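## Task

Relocate the green card into some other pocket of the card stand that is empty. When done, every other card in the stand must sit in its original pocket, and the stand must be upright with its entire base resting on the table.

## Robot and tools

ROBOT. Two arms, left_arm and right_arm, each with a two-finger gripper and a wrist camera (cam_left_wrist, cam_right_wrist, both 672x504). A camera stand is bolted to the floor behind them. Calibrated bases in the scene frame: left_arm at (+0.029, +0.374, +0.012) m, quat_wxyz (+1.000, 0, 0, -0.023); right_arm at (-0.044, -0.333, 0) m, quat_wxyz (+1.000, 0, 0, +0.004).

FRAME. A single scene frame: origin at table-top height, halfway between the nominal bases; +z up, +x out over the table, left_arm on the +y side. Image left/right do not match arm names. Gripper axes: fingers point along +z, and they open and close along y. end_effector_position is the point between the pads, about 1 cm short of the fingertips. Reported poses can be off by a few cm, more at long reach.

ROW FORMAT. Every command row has 16 numbers, both arms always: left x, y, z (m), qw, qx, qy, qz, opening, then right arm in that same order. Position and quaternion form an absolute pose of that gripper in the scene frame, not an offset. Opening runs from -1 (closed) to +1 (fully open, 0.093 m). To hold an arm still, resend its last reported pose and its desired opening; to keep orientation, repeat your own target quaternion rather than the drifting reported one.

execute_actions: argument actions is a list holding zero or one entry. Empty list: a look, returning state and by default all camera images plus the scene number. {"rows": [[16 numbers],...], "steps": n}: up to 15 rows, one applied per 1/30 s control step, last row repeated to fill steps (default 15, at least 9). Each target must lie within 0.6 m of that arm's last reported position along every gripper axis or the whole call is refused. {"steps": n} (max 300): a wait. The result is read 9 steps before the action ends; those steps run afterward. cameras: list of names, ["all"], or []; default none unless actions is empty.

move: target is one row or a list of up to 15 rows (absolute poses, no 0.6 m limit). Grippers travel straight lines, all finishing together, lasting 0.5 s minimum and capped at 10 s total. speed in m/s, 0.002 to 2.9, default 0.25 (rotation up to twice that in rad/s), one value or one per target. blend in m rounds corners in a list; 0 stops at each. grip_force in N per pad, 10 to 50, one or one per arm, persists; lower forces close slowly (about 16 s from open at 10). blocking=false returns about 0.5 s in. Openings of the first target go out at the start; later ones on arrival once everything is at rest. Paths do not avoid obstacles or the other arm. The move: line reports the ending (done, off_target, moving, held, fault) and limits (paced = pose clipped, held = steps withheld). done means within 10 mm and 2 degrees; neither done nor off_target tells you about contact.

wait: seconds 0 to 10; lets a running move continue, returns early if it ends. stop: brakes the current move (needs room at speed); fingers keep moving. zoom_image: camera (wrist camera from the newest images) and region [x0, y0, x1, y1] in pixels, at most 504 by 504. finished_scene: scene number 1 or 2; irreversible, grades the scene, and the next calls go to scene 2.

RESULT LINES. Positions and quaternions of each end effector; Hand target is the pose currently being driven toward. grip_measured is motor position on the -1..+1 scale: pads meet near -0.94; an object of width w mm reads about -0.94 + 0.0208*w, possibly up to 0.02 high. Sending about 0.24 below that reading grips a rigid part at full force; to release, send well above it. Joint positions list six joints (waist, shoulder, elbow, wrist pitch, wrist yaw, wrist roll) then opening in m. Joint torques include gravity, carry offsets and noise, and joints 1 to 3 wrap at ±28 N m. Joint velocities may say within noise or be omitted. MOTOR HOT appears at 70 °C; at 85 °C an OVER-TEMPERATURE FAULT folds that arm until it cools below 65 °C; at 100 °C it falls.

MOTION NOTES. Orientation commands are clipped to 40 degrees from the measured one each step. Friction and weight leave the gripper low, short or tilted, especially when reaching far; tiny moves may not happen or go sideways, so check pose after every move and correct tilt. Avoid paths close to an arm's own base (posture can flip); go around. The elbow never fully straightens.

AVOID. Faster moves and targets pushed beyond contact hit harder. Do not let the arms, grippers or wrist cameras collide or press each other, and never close one gripper on the other's fingers. Keep strain off camera cables. Do not drop the card, release it while moving, slam into the table or stand, or tip the stand. Anything falling or being left off the table fails the scene. Loose objects may get nudged now and then, so recheck before finishing.

Each tool is called after "Call:" as name([rows], argument=value, ...), one row to a line, values as JSON.

## Session

Call:
execute_actions(actions=[])

Scene clock: 0.00 s of 5100.00 s.
left_arm: end_effector_position=(+0.2952, +0.3574, +0.2211) grip_measured=+1.000 end_effector_quat_wxyz=(+0.482, -0.070, +0.872, +0.057) | right_arm: end_effector_position=(+0.1702, -0.2865, +0.3477) grip_measured=+1.000 end_effector_quat_wxyz=(+0.563, +0.144, +0.782, +0.226)
Joint positions: left_arm=[-0.294 0.751 0.705 -0.584 -0.45 -0.27 0.093] | right_arm=[0.234 0.537 0.999 -0.729 0.04 0.575 0.093]
Joint velocities: within noise
Joint torques (N m): no reading
Heat: left arm: 40 °C; right arm: 42 °C.
Hand target: left_arm +0.2971, +0.3569, +0.2289; +0.491, -0.073, +0.867, +0.053 | right_arm +0.1705, -0.2865, +0.3553; +0.571, +0.143, +0.775, +0.230

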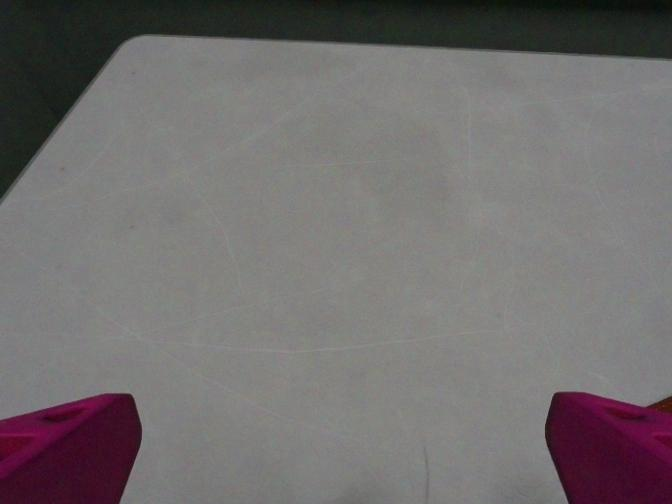

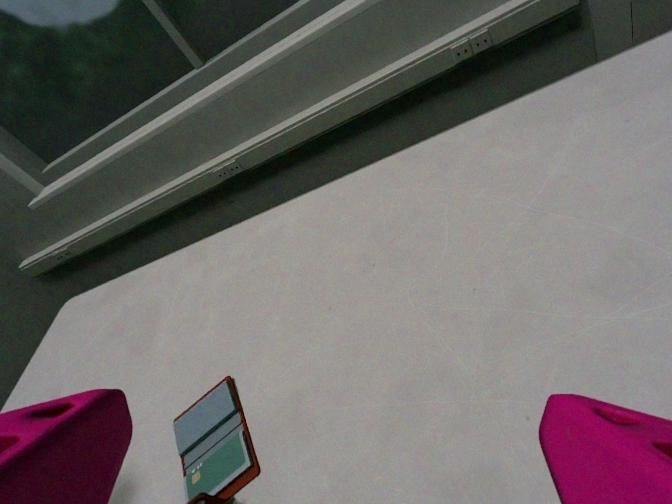

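Call:
zoom_image(camera="cam_right_wrist", region=[140, 350, 320, 504])

Scaled by 2.800.

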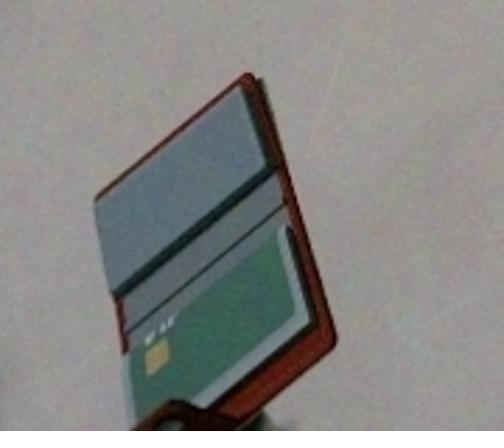

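Call:
move(target=[0.2952, 0.3574, 0.2211, 0.482, -0.070, 0.872, 0.057, 1, 0.13, -0.2, 0.33, 0.3736, -0.1999, 0.9020, 0.0828, 1], cameras=["all"])

Scene clock: 4.77 s of 5100.00 s.
left_arm: end_effector_position=(+0.2948, +0.3576, +0.2205) grip_measured=+1.000 end_effector_quat_wxyz=(+0.480, -0.070, +0.873, +0.057) | right_arm: end_effector_position=(+0.1293, -0.1993, +0.3193) grip_measured=+1.000 end_effector_quat_wxyz=(+0.360, -0.199, +0.908, +0.081)
Joint positions: left_arm=[-0.294 0.751 0.705 -0.587 -0.45 -0.27 0.093] | right_arm=[0.876 0.973 1.453 -1.345 0.301 0.341 0.093]
Joint torques (N m): left_arm=[-0.27 -0.43 7.23 1.73 -0.19 0.07] | right_arm=[0.75 -0.36 7.57 1.45 0.21 -0.03]
Heat: left arm: 41 °C; right arm: 44 °C.
Hand target: left_arm +0.2952, +0.3574, +0.2212; +0.482, -0.070, +0.872, +0.057 | right_arm +0.1298, -0.2002, +0.3299; +0.374, -0.200, +0.902, +0.083
Off the commanded pose: left_arm 0.001 m, 0 deg | right_arm 0.011 m, 2 deg.
Kept back: nothing.
move: off_target (right_arm)

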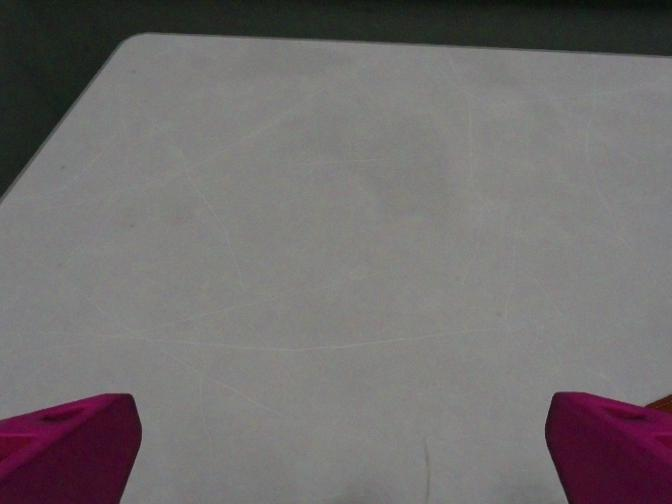

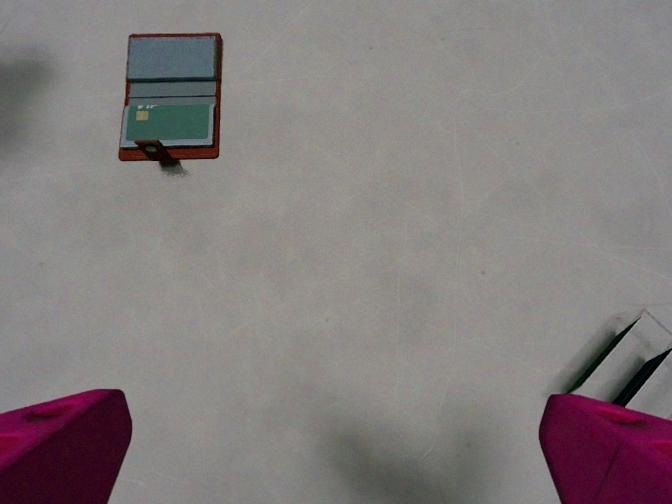

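Call:
zoom_image(camera="cam_right_wrist", region=[90, 10, 250, 190])

Call:
zoom_image(camera="cam_right_wrist", region=[532, 284, 672, 444])

Scaled by 2.800.

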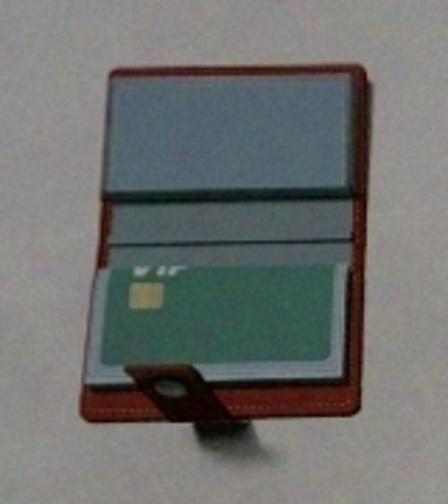

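Scaled by 3.150.

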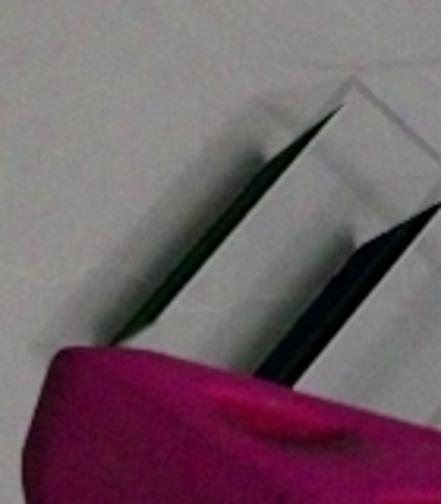

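Call:
move(target=[0.2952, 0.3574, 0.2211, 0.482, -0.070, 0.872, 0.057, 1, 0.15, -0.30, 0.36, 0.2588, 0, 0.9659, 0, 1], cameras=["cam_right_wrist"])

Scene clock: 7.33 s of 5100.00 s.
left_arm: end_effector_position=(+0.2948, +0.3576, +0.2205) grip_measured=+1.000 end_effector_quat_wxyz=(+0.480, -0.070, +0.873, +0.057) | right_arm: end_effector_position=(+0.1526, -0.3010, +0.3504) grip_measured=+1.000 end_effector_quat_wxyz=(+0.329, -0.002, +0.944, +0.017)
Joint positions: left_arm=[-0.294 0.751 0.705 -0.587 -0.45 -0.27 0.093] | right_arm=[0.266 1.065 1.716 -1.562 0.137 0.222 0.093]
Joint torques (N m): left_arm=[-0.27 -0.43 7.23 1.73 -0.19 0.07] | right_arm=[-0.12 -1.06 6.56 1.36 -0.09 -0.06]
Heat: left arm: 42 °C; right arm: 44 °C.
Hand target: left_arm +0.2952, +0.3574, +0.2212; +0.482, -0.070, +0.872, +0.057 | right_arm +0.1502, -0.3002, +0.3594; +0.342, -0.007, +0.939, +0.025
Off the commanded pose: left_arm 0.001 m, 0 deg | right_arm 0.010 m, 9 deg.
joint sent to its limit (right arm) — joint 4 (wrist pitch), lower limit.
Kept back: nothing.
move: off_target (right_arm)
Images, in order (width x height): cam_right_wrist 672x504.

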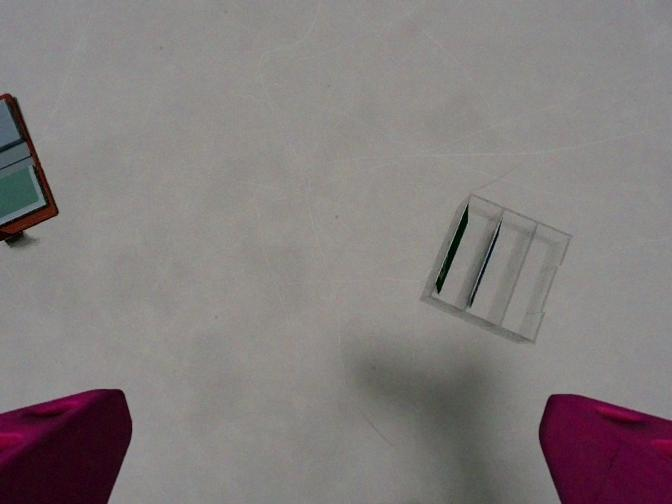

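Call:
zoom_image(camera="cam_right_wrist", region=[400, 180, 600, 360])

Scaled by 2.520.

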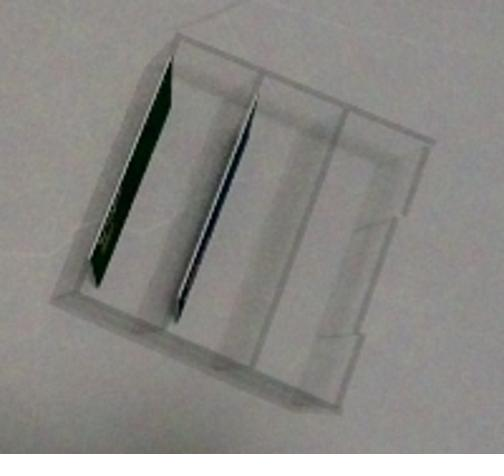

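Call:
move(target=[0.2952, 0.3574, 0.2211, 0.482, -0.070, 0.872, 0.057, 1, 0.22, -0.36, 0.30, 0.1736, 0, 0.9848, 0, 1], cameras=["cam_right_wrist"])

Scene clock: 13.07 s of 5100.00 s.
left_arm: end_effector_position=(+0.2948, +0.3576, +0.2205) grip_measured=+1.000 end_effector_quat_wxyz=(+0.480, -0.070, +0.873, +0.057) | right_arm: end_effector_position=(+0.2180, -0.3609, +0.2883) grip_measured=+1.000 end_effector_quat_wxyz=(+0.181, +0.006, +0.983, -0.007)
Joint positions: left_arm=[-0.294 0.751 0.705 -0.587 -0.45 -0.27 0.093] | right_arm=[-0.135 1.378 1.736 -1.565 -0.029 -0.108 0.093]
Joint torques (N m): left_arm=[-0.27 -0.43 7.23 1.73 -0.19 0.07] | right_arm=[-0.23 -5.01 7.43 0.95 -0.26 0.01]
Heat: left arm: 42 °C; right arm: 44 °C.
Hand target: left_arm +0.2952, +0.3574, +0.2212; +0.482, -0.070, +0.872, +0.057 | right_arm +0.2198, -0.3600, +0.2994; +0.201, +0.001, +0.980, -0.004
Off the commanded pose: left_arm 0.001 m, 0 deg | right_arm 0.012 m, 1 deg.
joint read past its limit (right arm) — joint 4 (wrist pitch), lower limit.
joint sent to its limit (right arm) — joint 4 (wrist pitch), lower limit.
Kept back: nothing.
move: off_target (right_arm)
Images, in order (width x height): cam_right_wrist 672x504.

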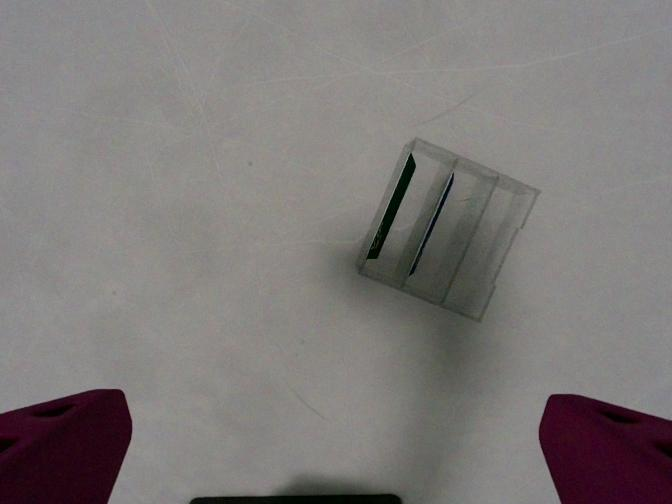

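Call:
zoom_image(camera="cam_right_wrist", region=[340, 120, 560, 340])

Scaled by 2.291.

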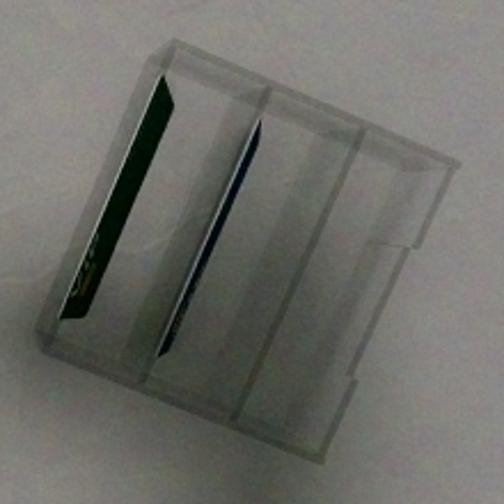

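Call:
move([
  [0.29, 0.12, 0.22, 0.5609, 0.2323, 0.7310, -0.3112, 1, 0.16, -0.36, 0.34, 0.2588, 0, 0.9659, 0, 1],
  [0.28, -0.08, 0.15, 0.4830, 0.4830, 0.6295, -0.3706, 1, 0.16, -0.36, 0.34, 0.2588, 0, 0.9659, 0, 1],
], blend=[0.05, 0], cameras=["cam_left_wrist"])

Scene clock: 21.10 s of 5100.00 s.
left_arm: end_effector_position=(+0.2778, -0.0706, +0.1398) grip_measured=+1.000 end_effector_quat_wxyz=(+0.472, +0.476, +0.646, -0.365) | right_arm: end_effector_position=(+0.1615, -0.3612, +0.3400) grip_measured=+1.000 end_effector_quat_wxyz=(+0.303, +0.006, +0.953, -0.015)
Joint positions: left_arm=[-0.908 1.861 0.897 0.655 0.324 0.078 0.093] | right_arm=[-0.218 1.105 1.71 -1.565 -0.089 -0.168 0.093]
Joint torques (N m): left_arm=[-0.4 -5.98 9.31 2 0.2 0.2] | right_arm=[-0.35 -1.7 3.92 1.31 -0.28 -0.04]
Heat: left arm: 43 °C; right arm: 43 °C.
Hand target: left_arm +0.2797, -0.0794, +0.1500; +0.483, +0.483, +0.630, -0.370 | right_arm +0.1603, -0.3599, +0.3394; +0.304, +0.003, +0.952, -0.011
Off the commanded pose: left_arm 0.014 m, 2 deg | right_arm 0.002 m, 6 deg.
joint read past its limit (right arm) — joint 4 (wrist pitch), lower limit.
joint sent to its limit (right arm) — joint 4 (wrist pitch), lower limit.
Kept back: nothing.
move: off_target (left_arm, right_arm)
Images, in order (width x height): cam_left_wrist 672x504.

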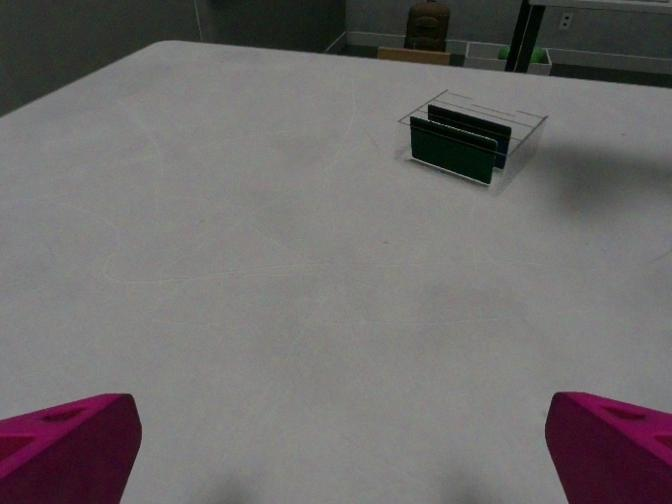

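Call:
zoom_image(camera="cam_left_wrist", region=[380, 70, 570, 210])

Scaled by 2.653.

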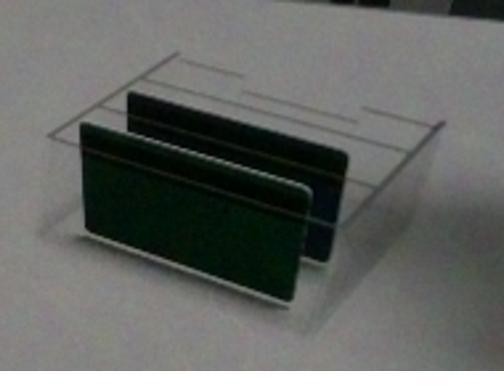

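Call:
move(target=[0.2778, -0.0706, 0.1398, 0.472, 0.476, 0.646, -0.365, 1, 0.295, -0.406, 0.16, 0, 0.2045, 0.9789, 0, -0.3], cameras=["all"])

Scene clock: 28.47 s of 5100.00 s.
left_arm: end_effector_position=(+0.2771, -0.0702, +0.1378) grip_measured=+1.000 end_effector_quat_wxyz=(+0.468, +0.478, +0.648, -0.364) | right_arm: end_effector_position=(+0.2914, -0.4011, +0.1501) grip_measured=-0.297 end_effector_quat_wxyz=(-0.014, +0.196, +0.981, +0.006)
Joint positions: left_arm=[-0.908 1.861 0.897 0.646 0.326 0.079 0.093] | right_arm=[-0.216 1.873 1.74 -1.465 -0.012 0.187 0.031]
Joint torques (N m): left_arm=[-0.18 -7.06 6.17 1.99 0.05 0.06] | right_arm=[-0.32 -10.4 7.86 0.04 0.05 0.15]
Heat: left arm: 45 °C; right arm: 43 °C.
Hand target: left_arm +0.2778, -0.0705, +0.1397; +0.472, +0.476, +0.646, -0.365 | right_arm +0.2948, -0.4059, +0.1600; +0.000, +0.204, +0.979, +0.000
Off the commanded pose: left_arm 0.002 m, 1 deg | right_arm 0.012 m, 2 deg.
Kept back: nothing.
move: off_target (right_arm)

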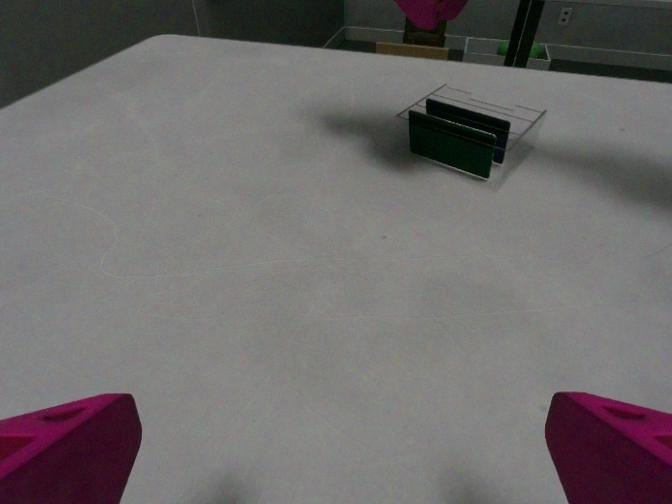

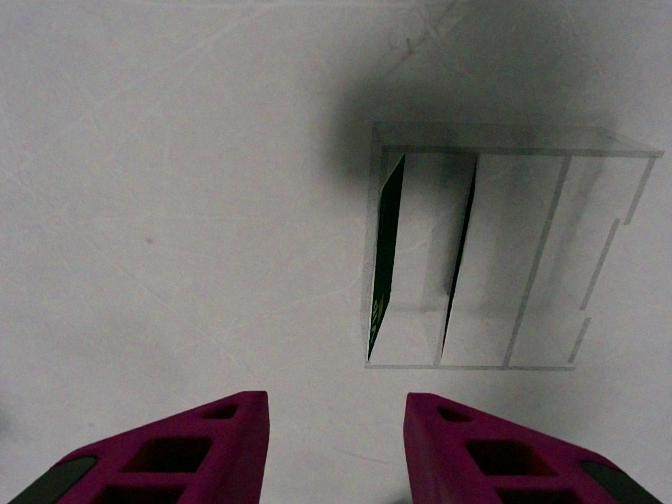

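Call:
zoom_image(camera="cam_right_wrist", region=[340, 110, 520, 380])

Call:
zoom_image(camera="cam_left_wrist", region=[380, 0, 570, 200])

Scaled by 1.867.

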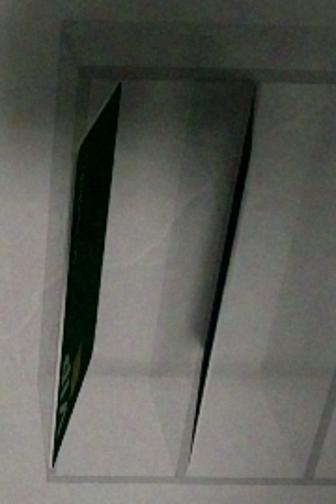

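Scaled by 2.520.

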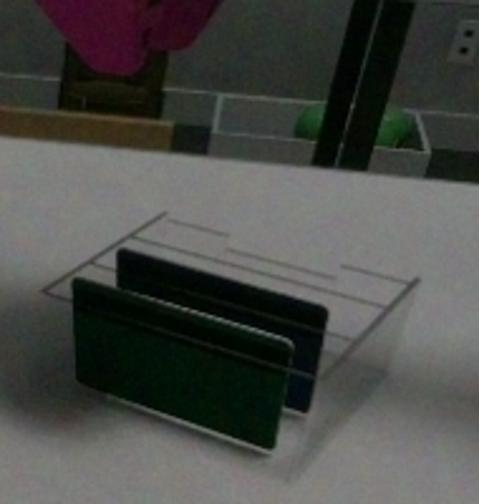

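Call:
move(target=[0.2778, -0.0706, 0.1398, 0.472, 0.476, 0.646, -0.365, 1, 0.270, -0.414, 0.095, 0.0140, 0.2213, 0.9752, -0.0056, -0.3], cameras=["all"], speed=0.15)

Scene clock: 36.77 s of 5100.00 s.
left_arm: end_effector_position=(+0.2771, -0.0702, +0.1377) grip_measured=+1.000 end_effector_quat_wxyz=(+0.468, +0.478, +0.648, -0.364) | right_arm: end_effector_position=(+0.2681, -0.4098, +0.0860) grip_measured=-0.297 end_effector_quat_wxyz=(-0.010, +0.214, +0.977, +0.001)
Joint positions: left_arm=[-0.908 1.861 0.897 0.646 0.326 0.079 0.093] | right_arm=[-0.252 1.793 1.382 -1.18 -0.002 0.189 0.031]
Joint torques (N m): left_arm=[-0.18 -7.06 6.16 2 0.05 0.05] | right_arm=[-0.24 -12.81 4.45 0.34 0.05 0.13]
Heat: left arm: 44 °C; right arm: 41 °C.
Hand target: left_arm +0.2778, -0.0705, +0.1397; +0.472, +0.476, +0.646, -0.365 | right_arm +0.2699, -0.4139, +0.0950; +0.014, +0.221, +0.975, -0.005
Off the commanded pose: left_arm 0.002 m, 1 deg | right_arm 0.010 m, 3 deg.
Kept back: nothing.
move: off_target (right_arm)

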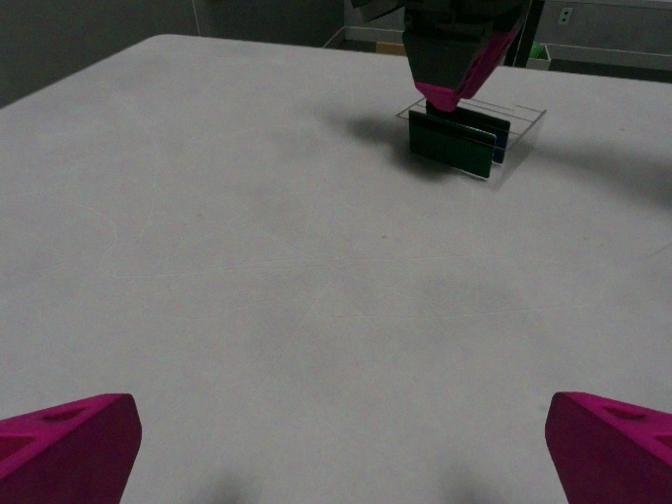

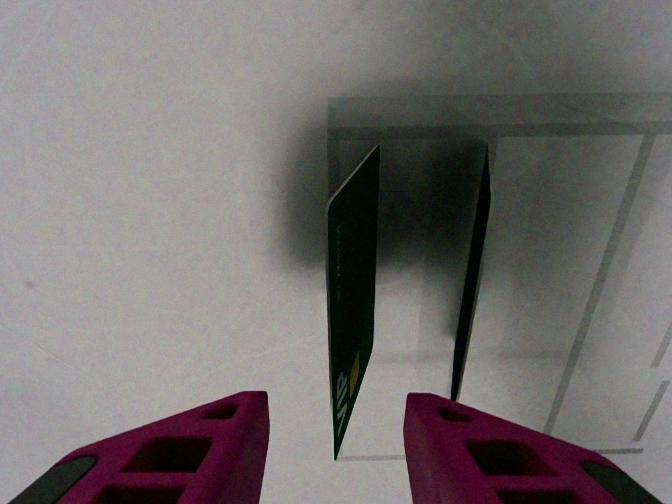

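Call:
move(target=[0.2778, -0.0706, 0.1398, 0.472, 0.476, 0.646, -0.365, 1, 0.270, -0.414, 0.076, 0.0221, 0.2111, 0.9775, -0.0068, -0.52], cameras=["all"], speed=0.08)

Call:
zoom_image(camera="cam_left_wrist", region=[380, 60, 570, 200])

Scene clock: 40.67 s of 5100.00 s.
left_arm: end_effector_position=(+0.2771, -0.0702, +0.1377) grip_measured=+1.000 end_effector_quat_wxyz=(+0.468, +0.478, +0.648, -0.364) | right_arm: end_effector_position=(+0.2669, -0.4099, +0.0664) grip_measured=-0.517 end_effector_quat_wxyz=(-0.003, +0.214, +0.977, +0.000)
Joint positions: left_arm=[-0.908 1.861 0.897 0.646 0.326 0.079 0.093] | right_arm=[-0.252 1.791 1.301 -1.087 0.001 0.188 0.02]
Joint torques (N m): left_arm=[-0.17 -7.06 6.16 2 0.05 0.05] | right_arm=[-0.14 -12.72 4.56 0.39 0.05 -0.07]
Heat: left arm: 44 °C; right arm: 41 °C.
Hand target: left_arm +0.2778, -0.0705, +0.1397; +0.472, +0.476, +0.646, -0.365 | right_arm +0.2700, -0.4139, +0.0760; +0.022, +0.211, +0.977, -0.007
Off the commanded pose: left_arm 0.002 m, 1 deg | right_arm 0.011 m, 3 deg.
Kept back: nothing.
move: off_target (right_arm)

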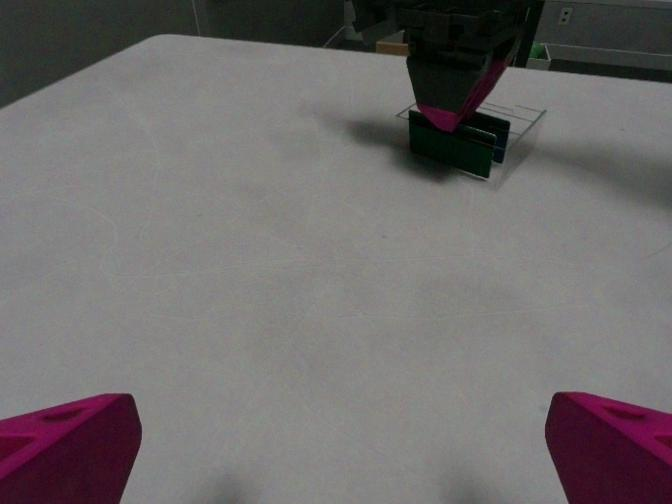

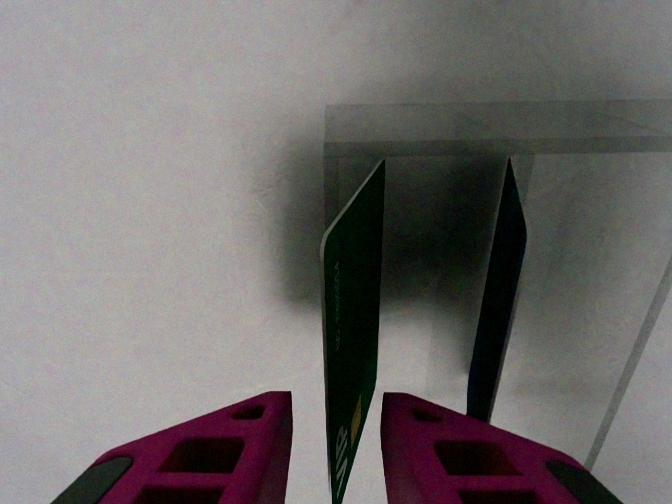

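Scaled by 2.653.

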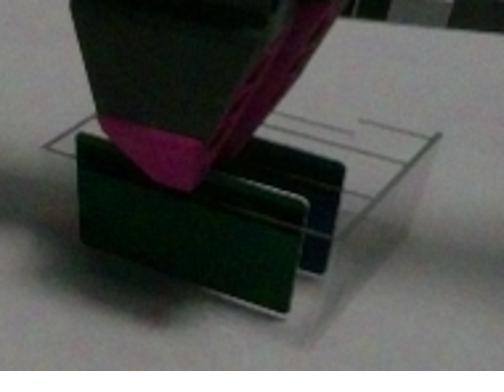

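Call:
move(target=[0.2778, -0.0706, 0.1398, 0.472, 0.476, 0.646, -0.365, 1, 0.270, -0.414, 0.0700, 0.0222, 0.1940, 0.9812, -0.0064, -0.52], cameras=["all"], speed=0.05)

Call:
zoom_image(camera="cam_left_wrist", region=[390, 70, 530, 190])

Scene clock: 43.20 s of 5100.00 s.
left_arm: end_effector_position=(+0.2771, -0.0702, +0.1377) grip_measured=+1.000 end_effector_quat_wxyz=(+0.468, +0.478, +0.648, -0.364) | right_arm: end_effector_position=(+0.2666, -0.4098, +0.0619) grip_measured=-0.517 end_effector_quat_wxyz=(-0.001, +0.198, +0.980, +0.000)
Joint positions: left_arm=[-0.908 1.861 0.897 0.646 0.326 0.079 0.093] | right_arm=[-0.252 1.791 1.283 -1.064 0.001 0.155 0.02]
Joint torques (N m): left_arm=[-0.18 -7.08 6.16 2 0.05 0.05] | right_arm=[-0.21 -12.16 4.53 0.45 0.03 -0.06]
Heat: left arm: 44 °C; right arm: 41 °C.
Hand target: left_arm +0.2778, -0.0705, +0.1397; +0.472, +0.476, +0.646, -0.365 | right_arm +0.2698, -0.4139, +0.0700; +0.022, +0.194, +0.981, -0.007
Off the commanded pose: left_arm 0.002 m, 1 deg | right_arm 0.010 m, 3 deg.
Kept back: nothing.
move: off_target (right_arm)

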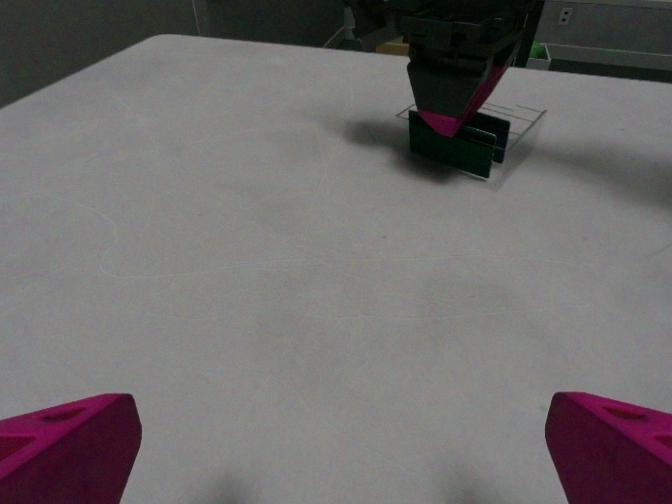

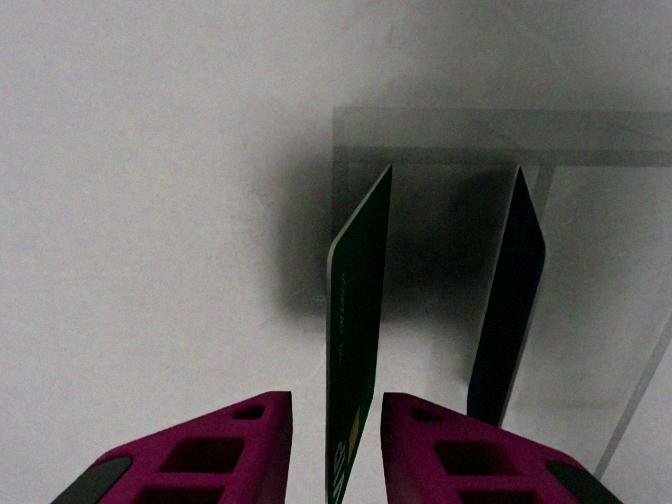

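Scaled by 3.600.

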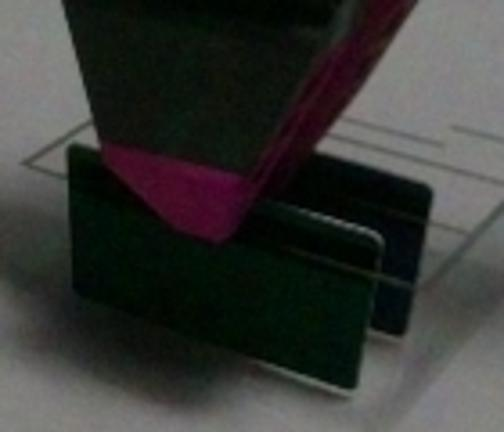

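Call:
move(target=[0.2778, -0.0706, 0.1398, 0.472, 0.476, 0.646, -0.365, 1, 0.270, -0.414, 0.0700, 0.0222, 0.1940, 0.9812, -0.0064, -1], cameras=["all"], speed=0.05, grip_force=[50, 25])

Call:
zoom_image(camera="cam_left_wrist", region=[390, 70, 530, 190])

Scene clock: 47.13 s of 5100.00 s.
left_arm: end_effector_position=(+0.2771, -0.0702, +0.1377) grip_measured=+1.000 end_effector_quat_wxyz=(+0.468, +0.478, +0.648, -0.364) | right_arm: end_effector_position=(+0.2667, -0.4130, +0.0634) grip_measured=-0.981 end_effector_quat_wxyz=(+0.003, +0.198, +0.980, -0.007)
Joint positions: left_arm=[-0.908 1.861 0.897 0.646 0.326 0.079 0.093] | right_arm=[-0.254 1.786 1.283 -1.062 0.014 0.152 0]
Joint torques (N m): left_arm=[-0.18 -7.06 6.17 2 0.05 0.05] | right_arm=[-0.05 -11.71 4.49 0.4 -0.1 -0.06]
Heat: left arm: 44 °C; right arm: 42 °C.
Hand target: left_arm +0.2778, -0.0705, +0.1397; +0.472, +0.476, +0.646, -0.365 | right_arm +0.2699, -0.4140, +0.0700; +0.022, +0.194, +0.981, -0.007
Off the commanded pose: left_arm 0.002 m, 1 deg | right_arm 0.007 m, 2 deg.
Kept back: nothing.
grip_force (N): 50, 25
move: done

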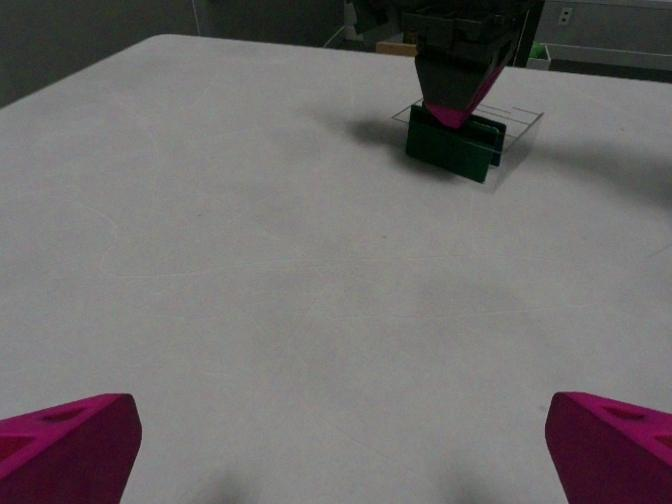

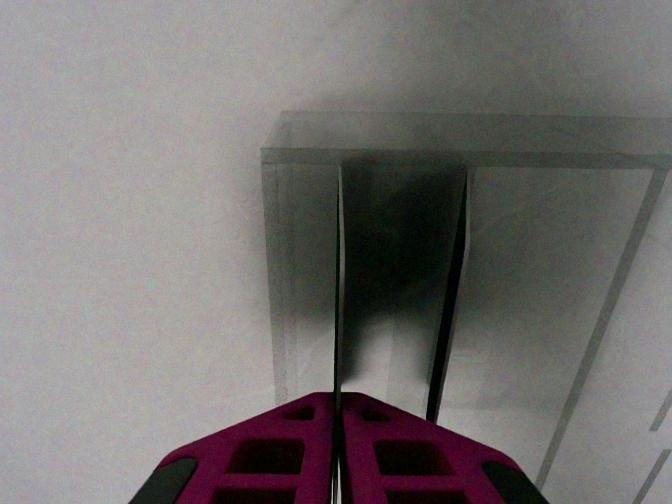

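Scaled by 3.600.

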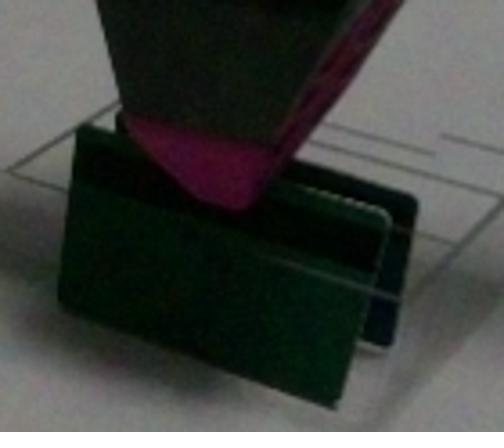

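Call:
move([
  [0.2778, -0.0706, 0.1398, 0.472, 0.476, 0.646, -0.365, 1, 0.270, -0.414, 0.085, 0.0222, 0.1940, 0.9812, -0.0064, -1],
  [0.2778, -0.0706, 0.1398, 0.472, 0.476, 0.646, -0.365, 1, 0.270, -0.414, 0.145, 0.0222, 0.1940, 0.9812, -0.0064, -1],
], cameras=["all"], speed=[0.04, 0.1], blend=[0.01, 0])

Call:
zoom_image(camera="cam_left_wrist", region=[380, 40, 570, 200])

Scene clock: 50.03 s of 5100.00 s.
left_arm: end_effector_position=(+0.2771, -0.0702, +0.1377) grip_measured=+1.000 end_effector_quat_wxyz=(+0.468, +0.478, +0.648, -0.364) | right_arm: end_effector_position=(+0.2651, -0.4126, +0.1266) grip_measured=-0.983 end_effector_quat_wxyz=(-0.005, +0.197, +0.980, -0.007)
Joint positions: left_arm=[-0.908 1.861 0.897 0.646 0.326 0.079 0.093] | right_arm=[-0.254 1.761 1.506 -1.326 0.014 0.152 0]
Joint torques (N m): left_arm=[-0.18 -7.06 6.16 2 0.05 0.05] | right_arm=[-0.09 -12 7.91 0.15 -0.1 -0.04]
Heat: left arm: 44 °C; right arm: 43 °C.
Hand target: left_arm +0.2778, -0.0705, +0.1397; +0.472, +0.476, +0.646, -0.365 | right_arm +0.2695, -0.4139, +0.1448; +0.022, +0.194, +0.981, -0.007
Off the commanded pose: left_arm 0.002 m, 1 deg | right_arm 0.019 m, 3 deg.
Kept back: nothing.
grip_force (N): 50, 25
move: off_target (right_arm); blend cut to 0.0075 m at target 1

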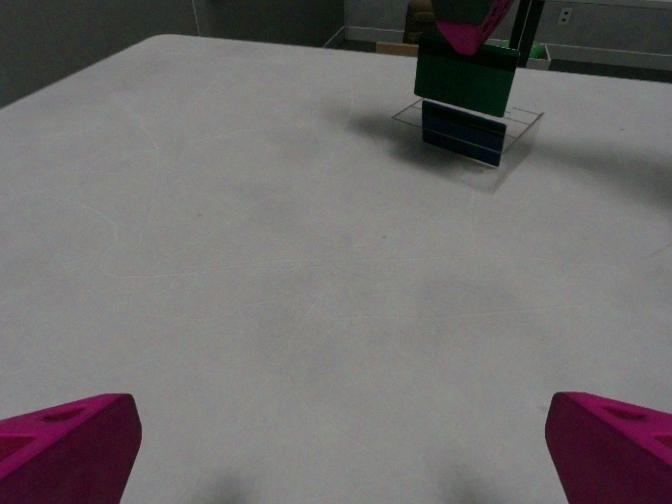

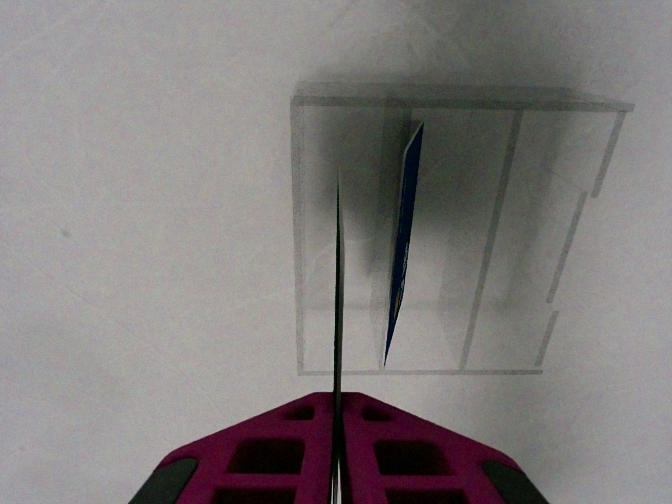

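Scaled by 2.653.

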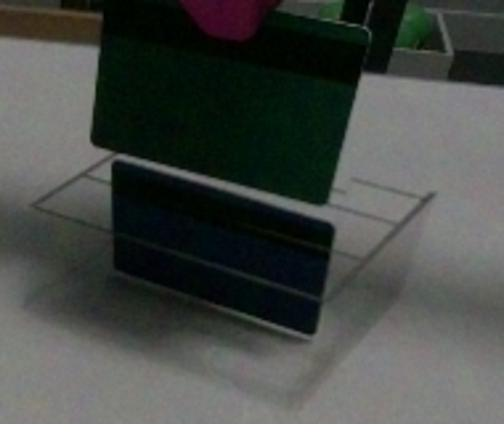

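Call:
move([
  [0.2778, -0.0706, 0.1398, 0.472, 0.476, 0.646, -0.365, 1, 0.268, -0.415, 0.156, 0.0250, 0.2000, 0.9795, -0.004, -1],
  [0.2778, -0.0706, 0.1398, 0.472, 0.476, 0.646, -0.365, 1, 0.2425, -0.487, 0.154, 0.0271, 0.2139, 0.9773, -0.001, -1],
], cameras=["all"], speed=[0.08, 0.1], blend=[0.008, 0])

Call:
zoom_image(camera="cam_left_wrist", region=[380, 40, 570, 200])

Scene clock: 55.53 s of 5100.00 s.
left_arm: end_effector_position=(+0.2771, -0.0702, +0.1377) grip_measured=+1.000 end_effector_quat_wxyz=(+0.468, +0.478, +0.648, -0.364) | right_arm: end_effector_position=(+0.2367, -0.4863, +0.1388) grip_measured=-0.983 end_effector_quat_wxyz=(+0.003, +0.219, +0.976, -0.002)
Joint positions: left_arm=[-0.908 1.861 0.897 0.646 0.326 0.079 0.093] | right_arm=[-0.508 1.749 1.54 -1.356 0.002 -0.057 0]
Joint torques (N m): left_arm=[-0.18 -7.05 6.16 2 0.05 0.05] | right_arm=[0.14 -10.82 7.92 0.14 -0.24 -0.06]
Heat: left arm: 44 °C; right arm: 43 °C.
Hand target: left_arm +0.2778, -0.0705, +0.1397; +0.472, +0.476, +0.646, -0.365 | right_arm +0.2421, -0.4869, +0.1539; +0.027, +0.214, +0.977, -0.001
Off the commanded pose: left_arm 0.002 m, 1 deg | right_arm 0.016 m, 3 deg.
Kept back: nothing.
grip_force (N): 50, 25
move: off_target (right_arm); blend cut to 0.0057 m at target 1

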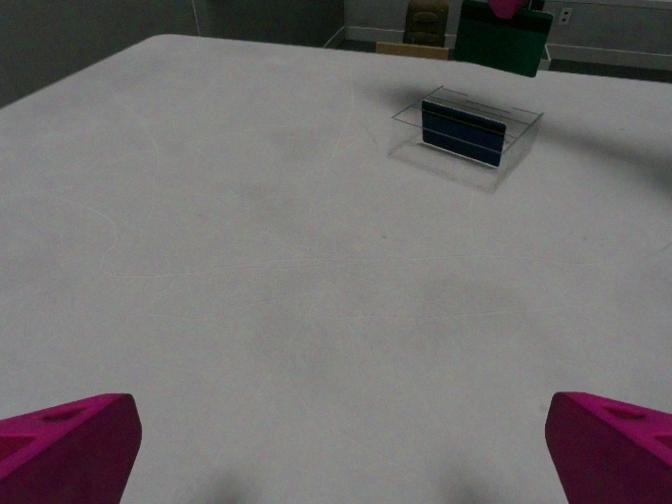

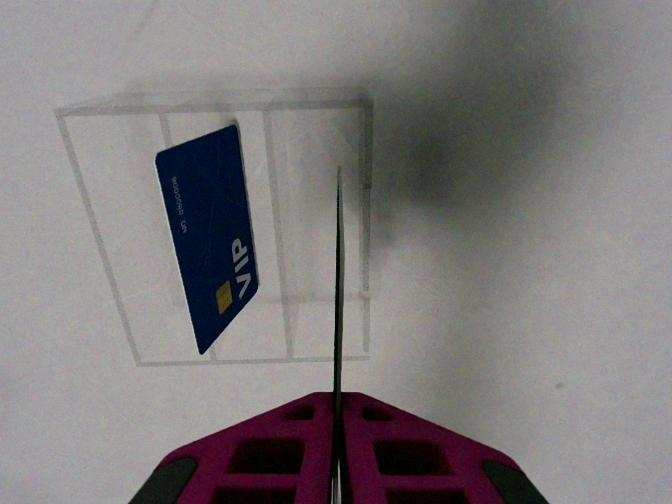

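Scaled by 2.653.

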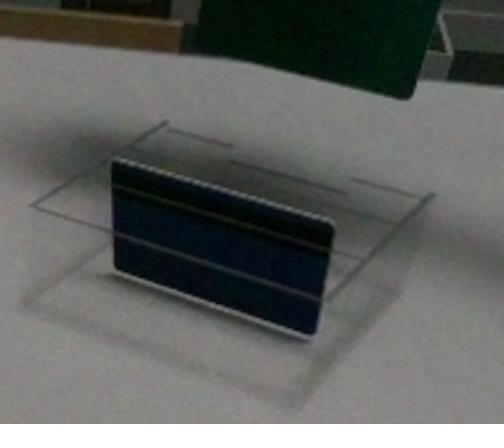

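Call:
move(target=[0.2778, -0.0706, 0.1398, 0.472, 0.476, 0.646, -0.365, 1, 0.2465, -0.4865, 0.128, 0.0261, 0.1977, 0.9809, -0.001, -1], cameras=["all"], speed=0.06)

Call:
zoom_image(camera="cam_left_wrist", region=[380, 20, 570, 200])

Scene clock: 58.73 s of 5100.00 s.
left_arm: end_effector_position=(+0.2771, -0.0702, +0.1377) grip_measured=+1.000 end_effector_quat_wxyz=(+0.468, +0.478, +0.648, -0.364) | right_arm: end_effector_position=(+0.2420, -0.4889, +0.1273) grip_measured=-0.983 end_effector_quat_wxyz=(+0.014, +0.206, +0.978, -0.005)
Joint positions: left_arm=[-0.908 1.861 0.897 0.646 0.326 0.079 0.093] | right_arm=[-0.508 1.749 1.494 -1.286 0.001 -0.085 0]
Joint torques (N m): left_arm=[-0.2 -7.06 6.16 2 0.05 0.05] | right_arm=[0.77 -9.58 4.82 0.5 -0.22 -0.07]
Heat: left arm: 44 °C; right arm: 43 °C.
Hand target: left_arm +0.2778, -0.0705, +0.1397; +0.472, +0.476, +0.646, -0.365 | right_arm +0.2464, -0.4865, +0.1280; +0.026, +0.198, +0.980, -0.001
Off the commanded pose: left_arm 0.002 m, 1 deg | right_arm 0.005 m, 2 deg.
Kept back: nothing.
grip_force (N): 50, 25
move: done

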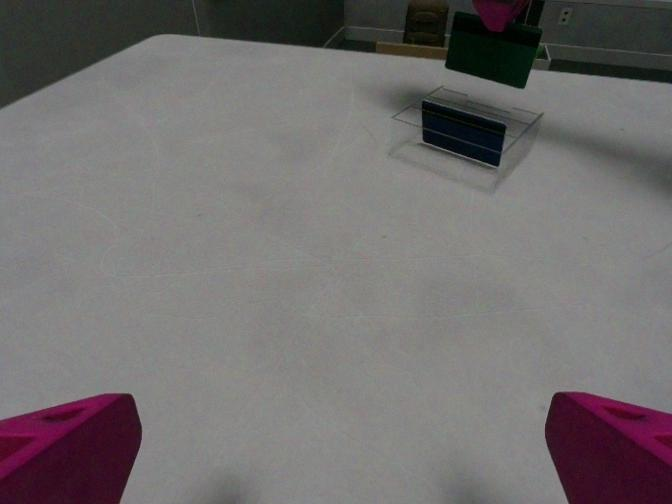

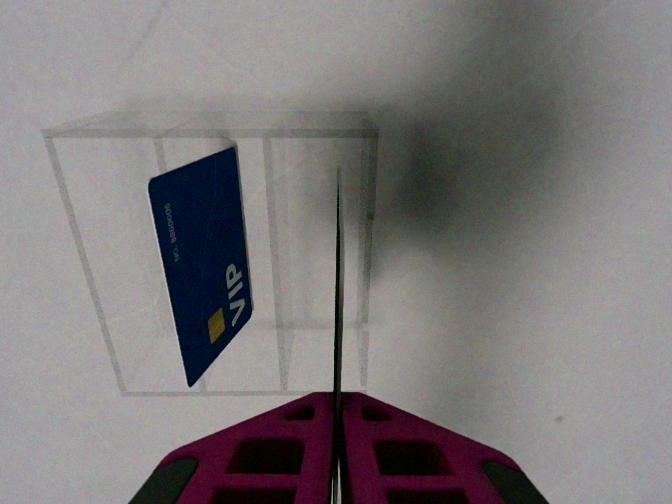

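Scaled by 2.653.

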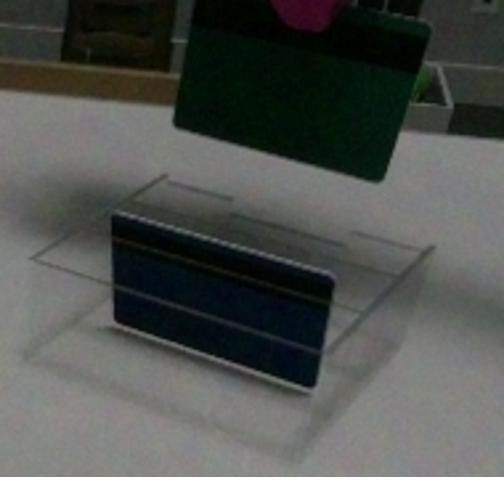

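Call:
move(target=[0.2778, -0.0706, 0.1398, 0.472, 0.476, 0.646, -0.365, 1, 0.2460, -0.4825, 0.095, 0.0164, 0.1977, 0.9809, 0.0026, -1], cameras=["all"], speed=0.06)

Call:
zoom_image(camera="cam_left_wrist", region=[380, 20, 570, 200])

Scene clock: 61.37 s of 5100.00 s.
left_arm: end_effector_position=(+0.2771, -0.0702, +0.1377) grip_measured=+1.000 end_effector_quat_wxyz=(+0.468, +0.478, +0.648, -0.364) | right_arm: end_effector_position=(+0.2413, -0.4850, +0.0973) grip_measured=-0.983 end_effector_quat_wxyz=(+0.009, +0.201, +0.980, -0.002)
Joint positions: left_arm=[-0.908 1.861 0.897 0.646 0.326 0.079 0.093] | right_arm=[-0.499 1.758 1.386 -1.18 0 -0.085 0]
Joint torques (N m): left_arm=[-0.18 -7.05 6.16 1.99 0.05 0.05] | right_arm=[0.72 -8.47 4.93 0.45 -0.21 0.04]
Heat: left arm: 44 °C; right arm: 43 °C.
Hand target: left_arm +0.2778, -0.0705, +0.1397; +0.472, +0.476, +0.646, -0.365 | right_arm +0.2460, -0.4825, +0.0951; +0.016, +0.197, +0.980, +0.003
Off the commanded pose: left_arm 0.002 m, 1 deg | right_arm 0.006 m, 1 deg.
Kept back: nothing.
grip_force (N): 50, 25
move: done

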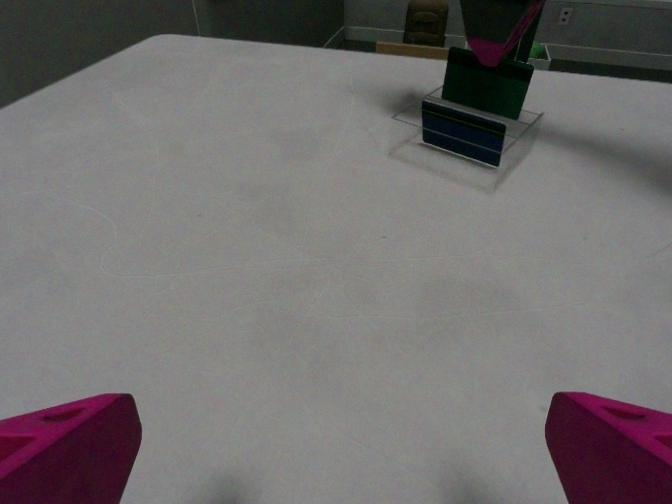

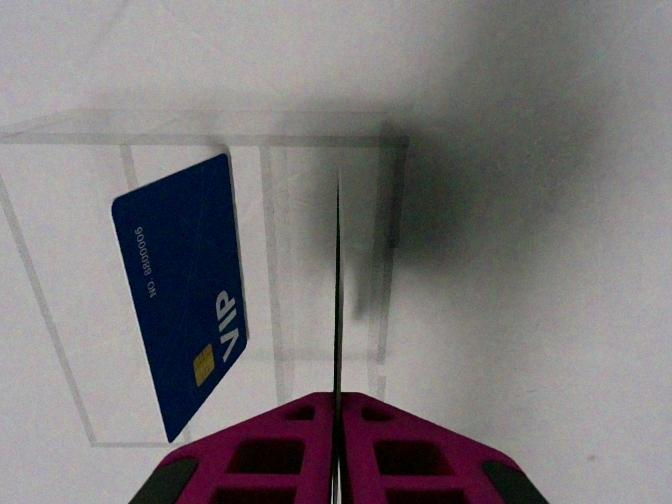

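Scaled by 2.653.

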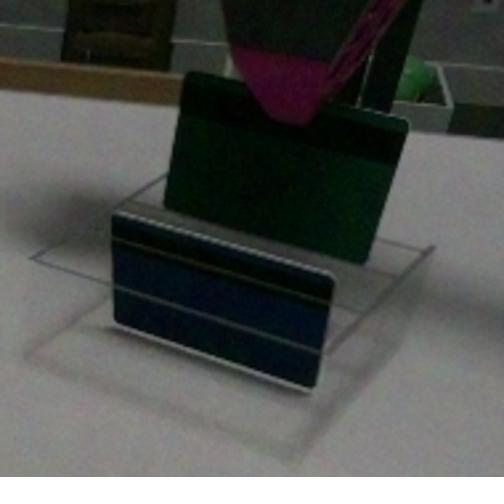

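Call:
move(target=[0.2778, -0.0706, 0.1398, 0.472, 0.476, 0.646, -0.365, 1, 0.2460, -0.4825, 0.066, 0.0150, 0.1977, 0.9809, 0.0015, -1], cameras=["all"], speed=0.05)

Call:
zoom_image(camera="cam_left_wrist", region=[380, 20, 570, 200])

Scene clock: 63.10 s of 5100.00 s.
left_arm: end_effector_position=(+0.2771, -0.0702, +0.1377) grip_measured=+1.000 end_effector_quat_wxyz=(+0.468, +0.478, +0.648, -0.364) | right_arm: end_effector_position=(+0.2416, -0.4851, +0.0685) grip_measured=-0.983 end_effector_quat_wxyz=(+0.008, +0.201, +0.980, -0.002)
Joint positions: left_arm=[-0.908 1.861 0.897 0.646 0.326 0.079 0.093] | right_arm=[-0.499 1.781 1.298 -1.07 0 -0.085 0]
Joint torques (N m): left_arm=[-0.18 -7.06 6.16 2 0.05 0.05] | right_arm=[0.96 -8.62 4.7 0.45 -0.16 0.04]
Heat: left arm: 44 °C; right arm: 43 °C.
Hand target: left_arm +0.2778, -0.0705, +0.1397; +0.472, +0.476, +0.646, -0.365 | right_arm +0.2459, -0.4825, +0.0661; +0.015, +0.197, +0.980, +0.002
Off the commanded pose: left_arm 0.002 m, 1 deg | right_arm 0.006 m, 1 deg.
Kept back: nothing.
grip_force (N): 50, 25
move: done

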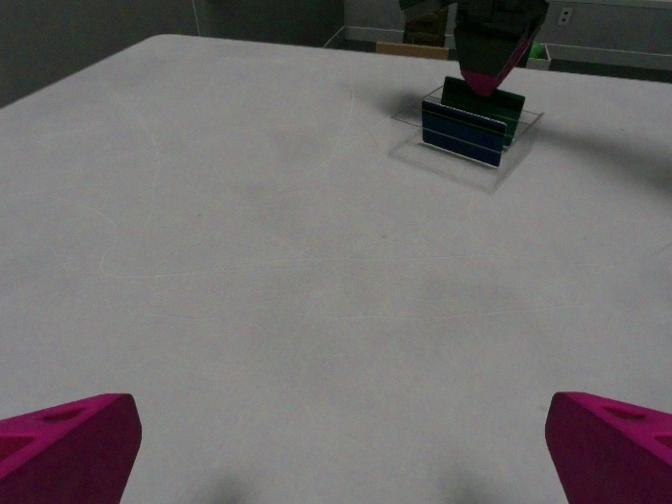

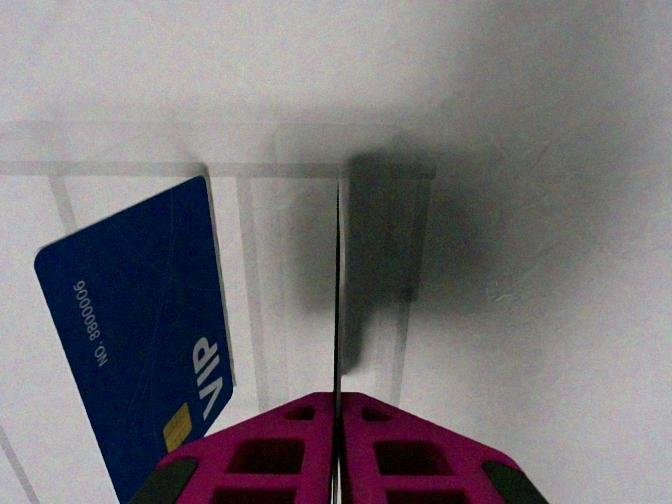

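Scaled by 2.653.

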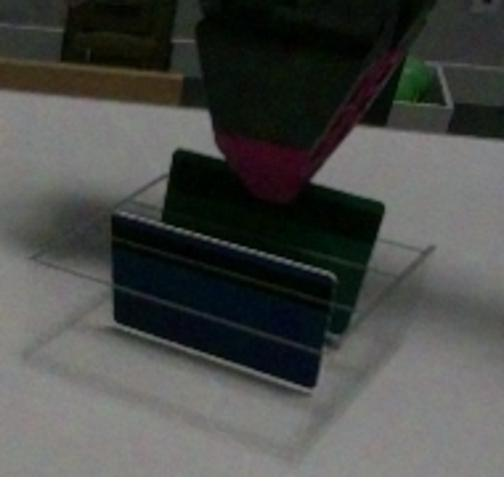

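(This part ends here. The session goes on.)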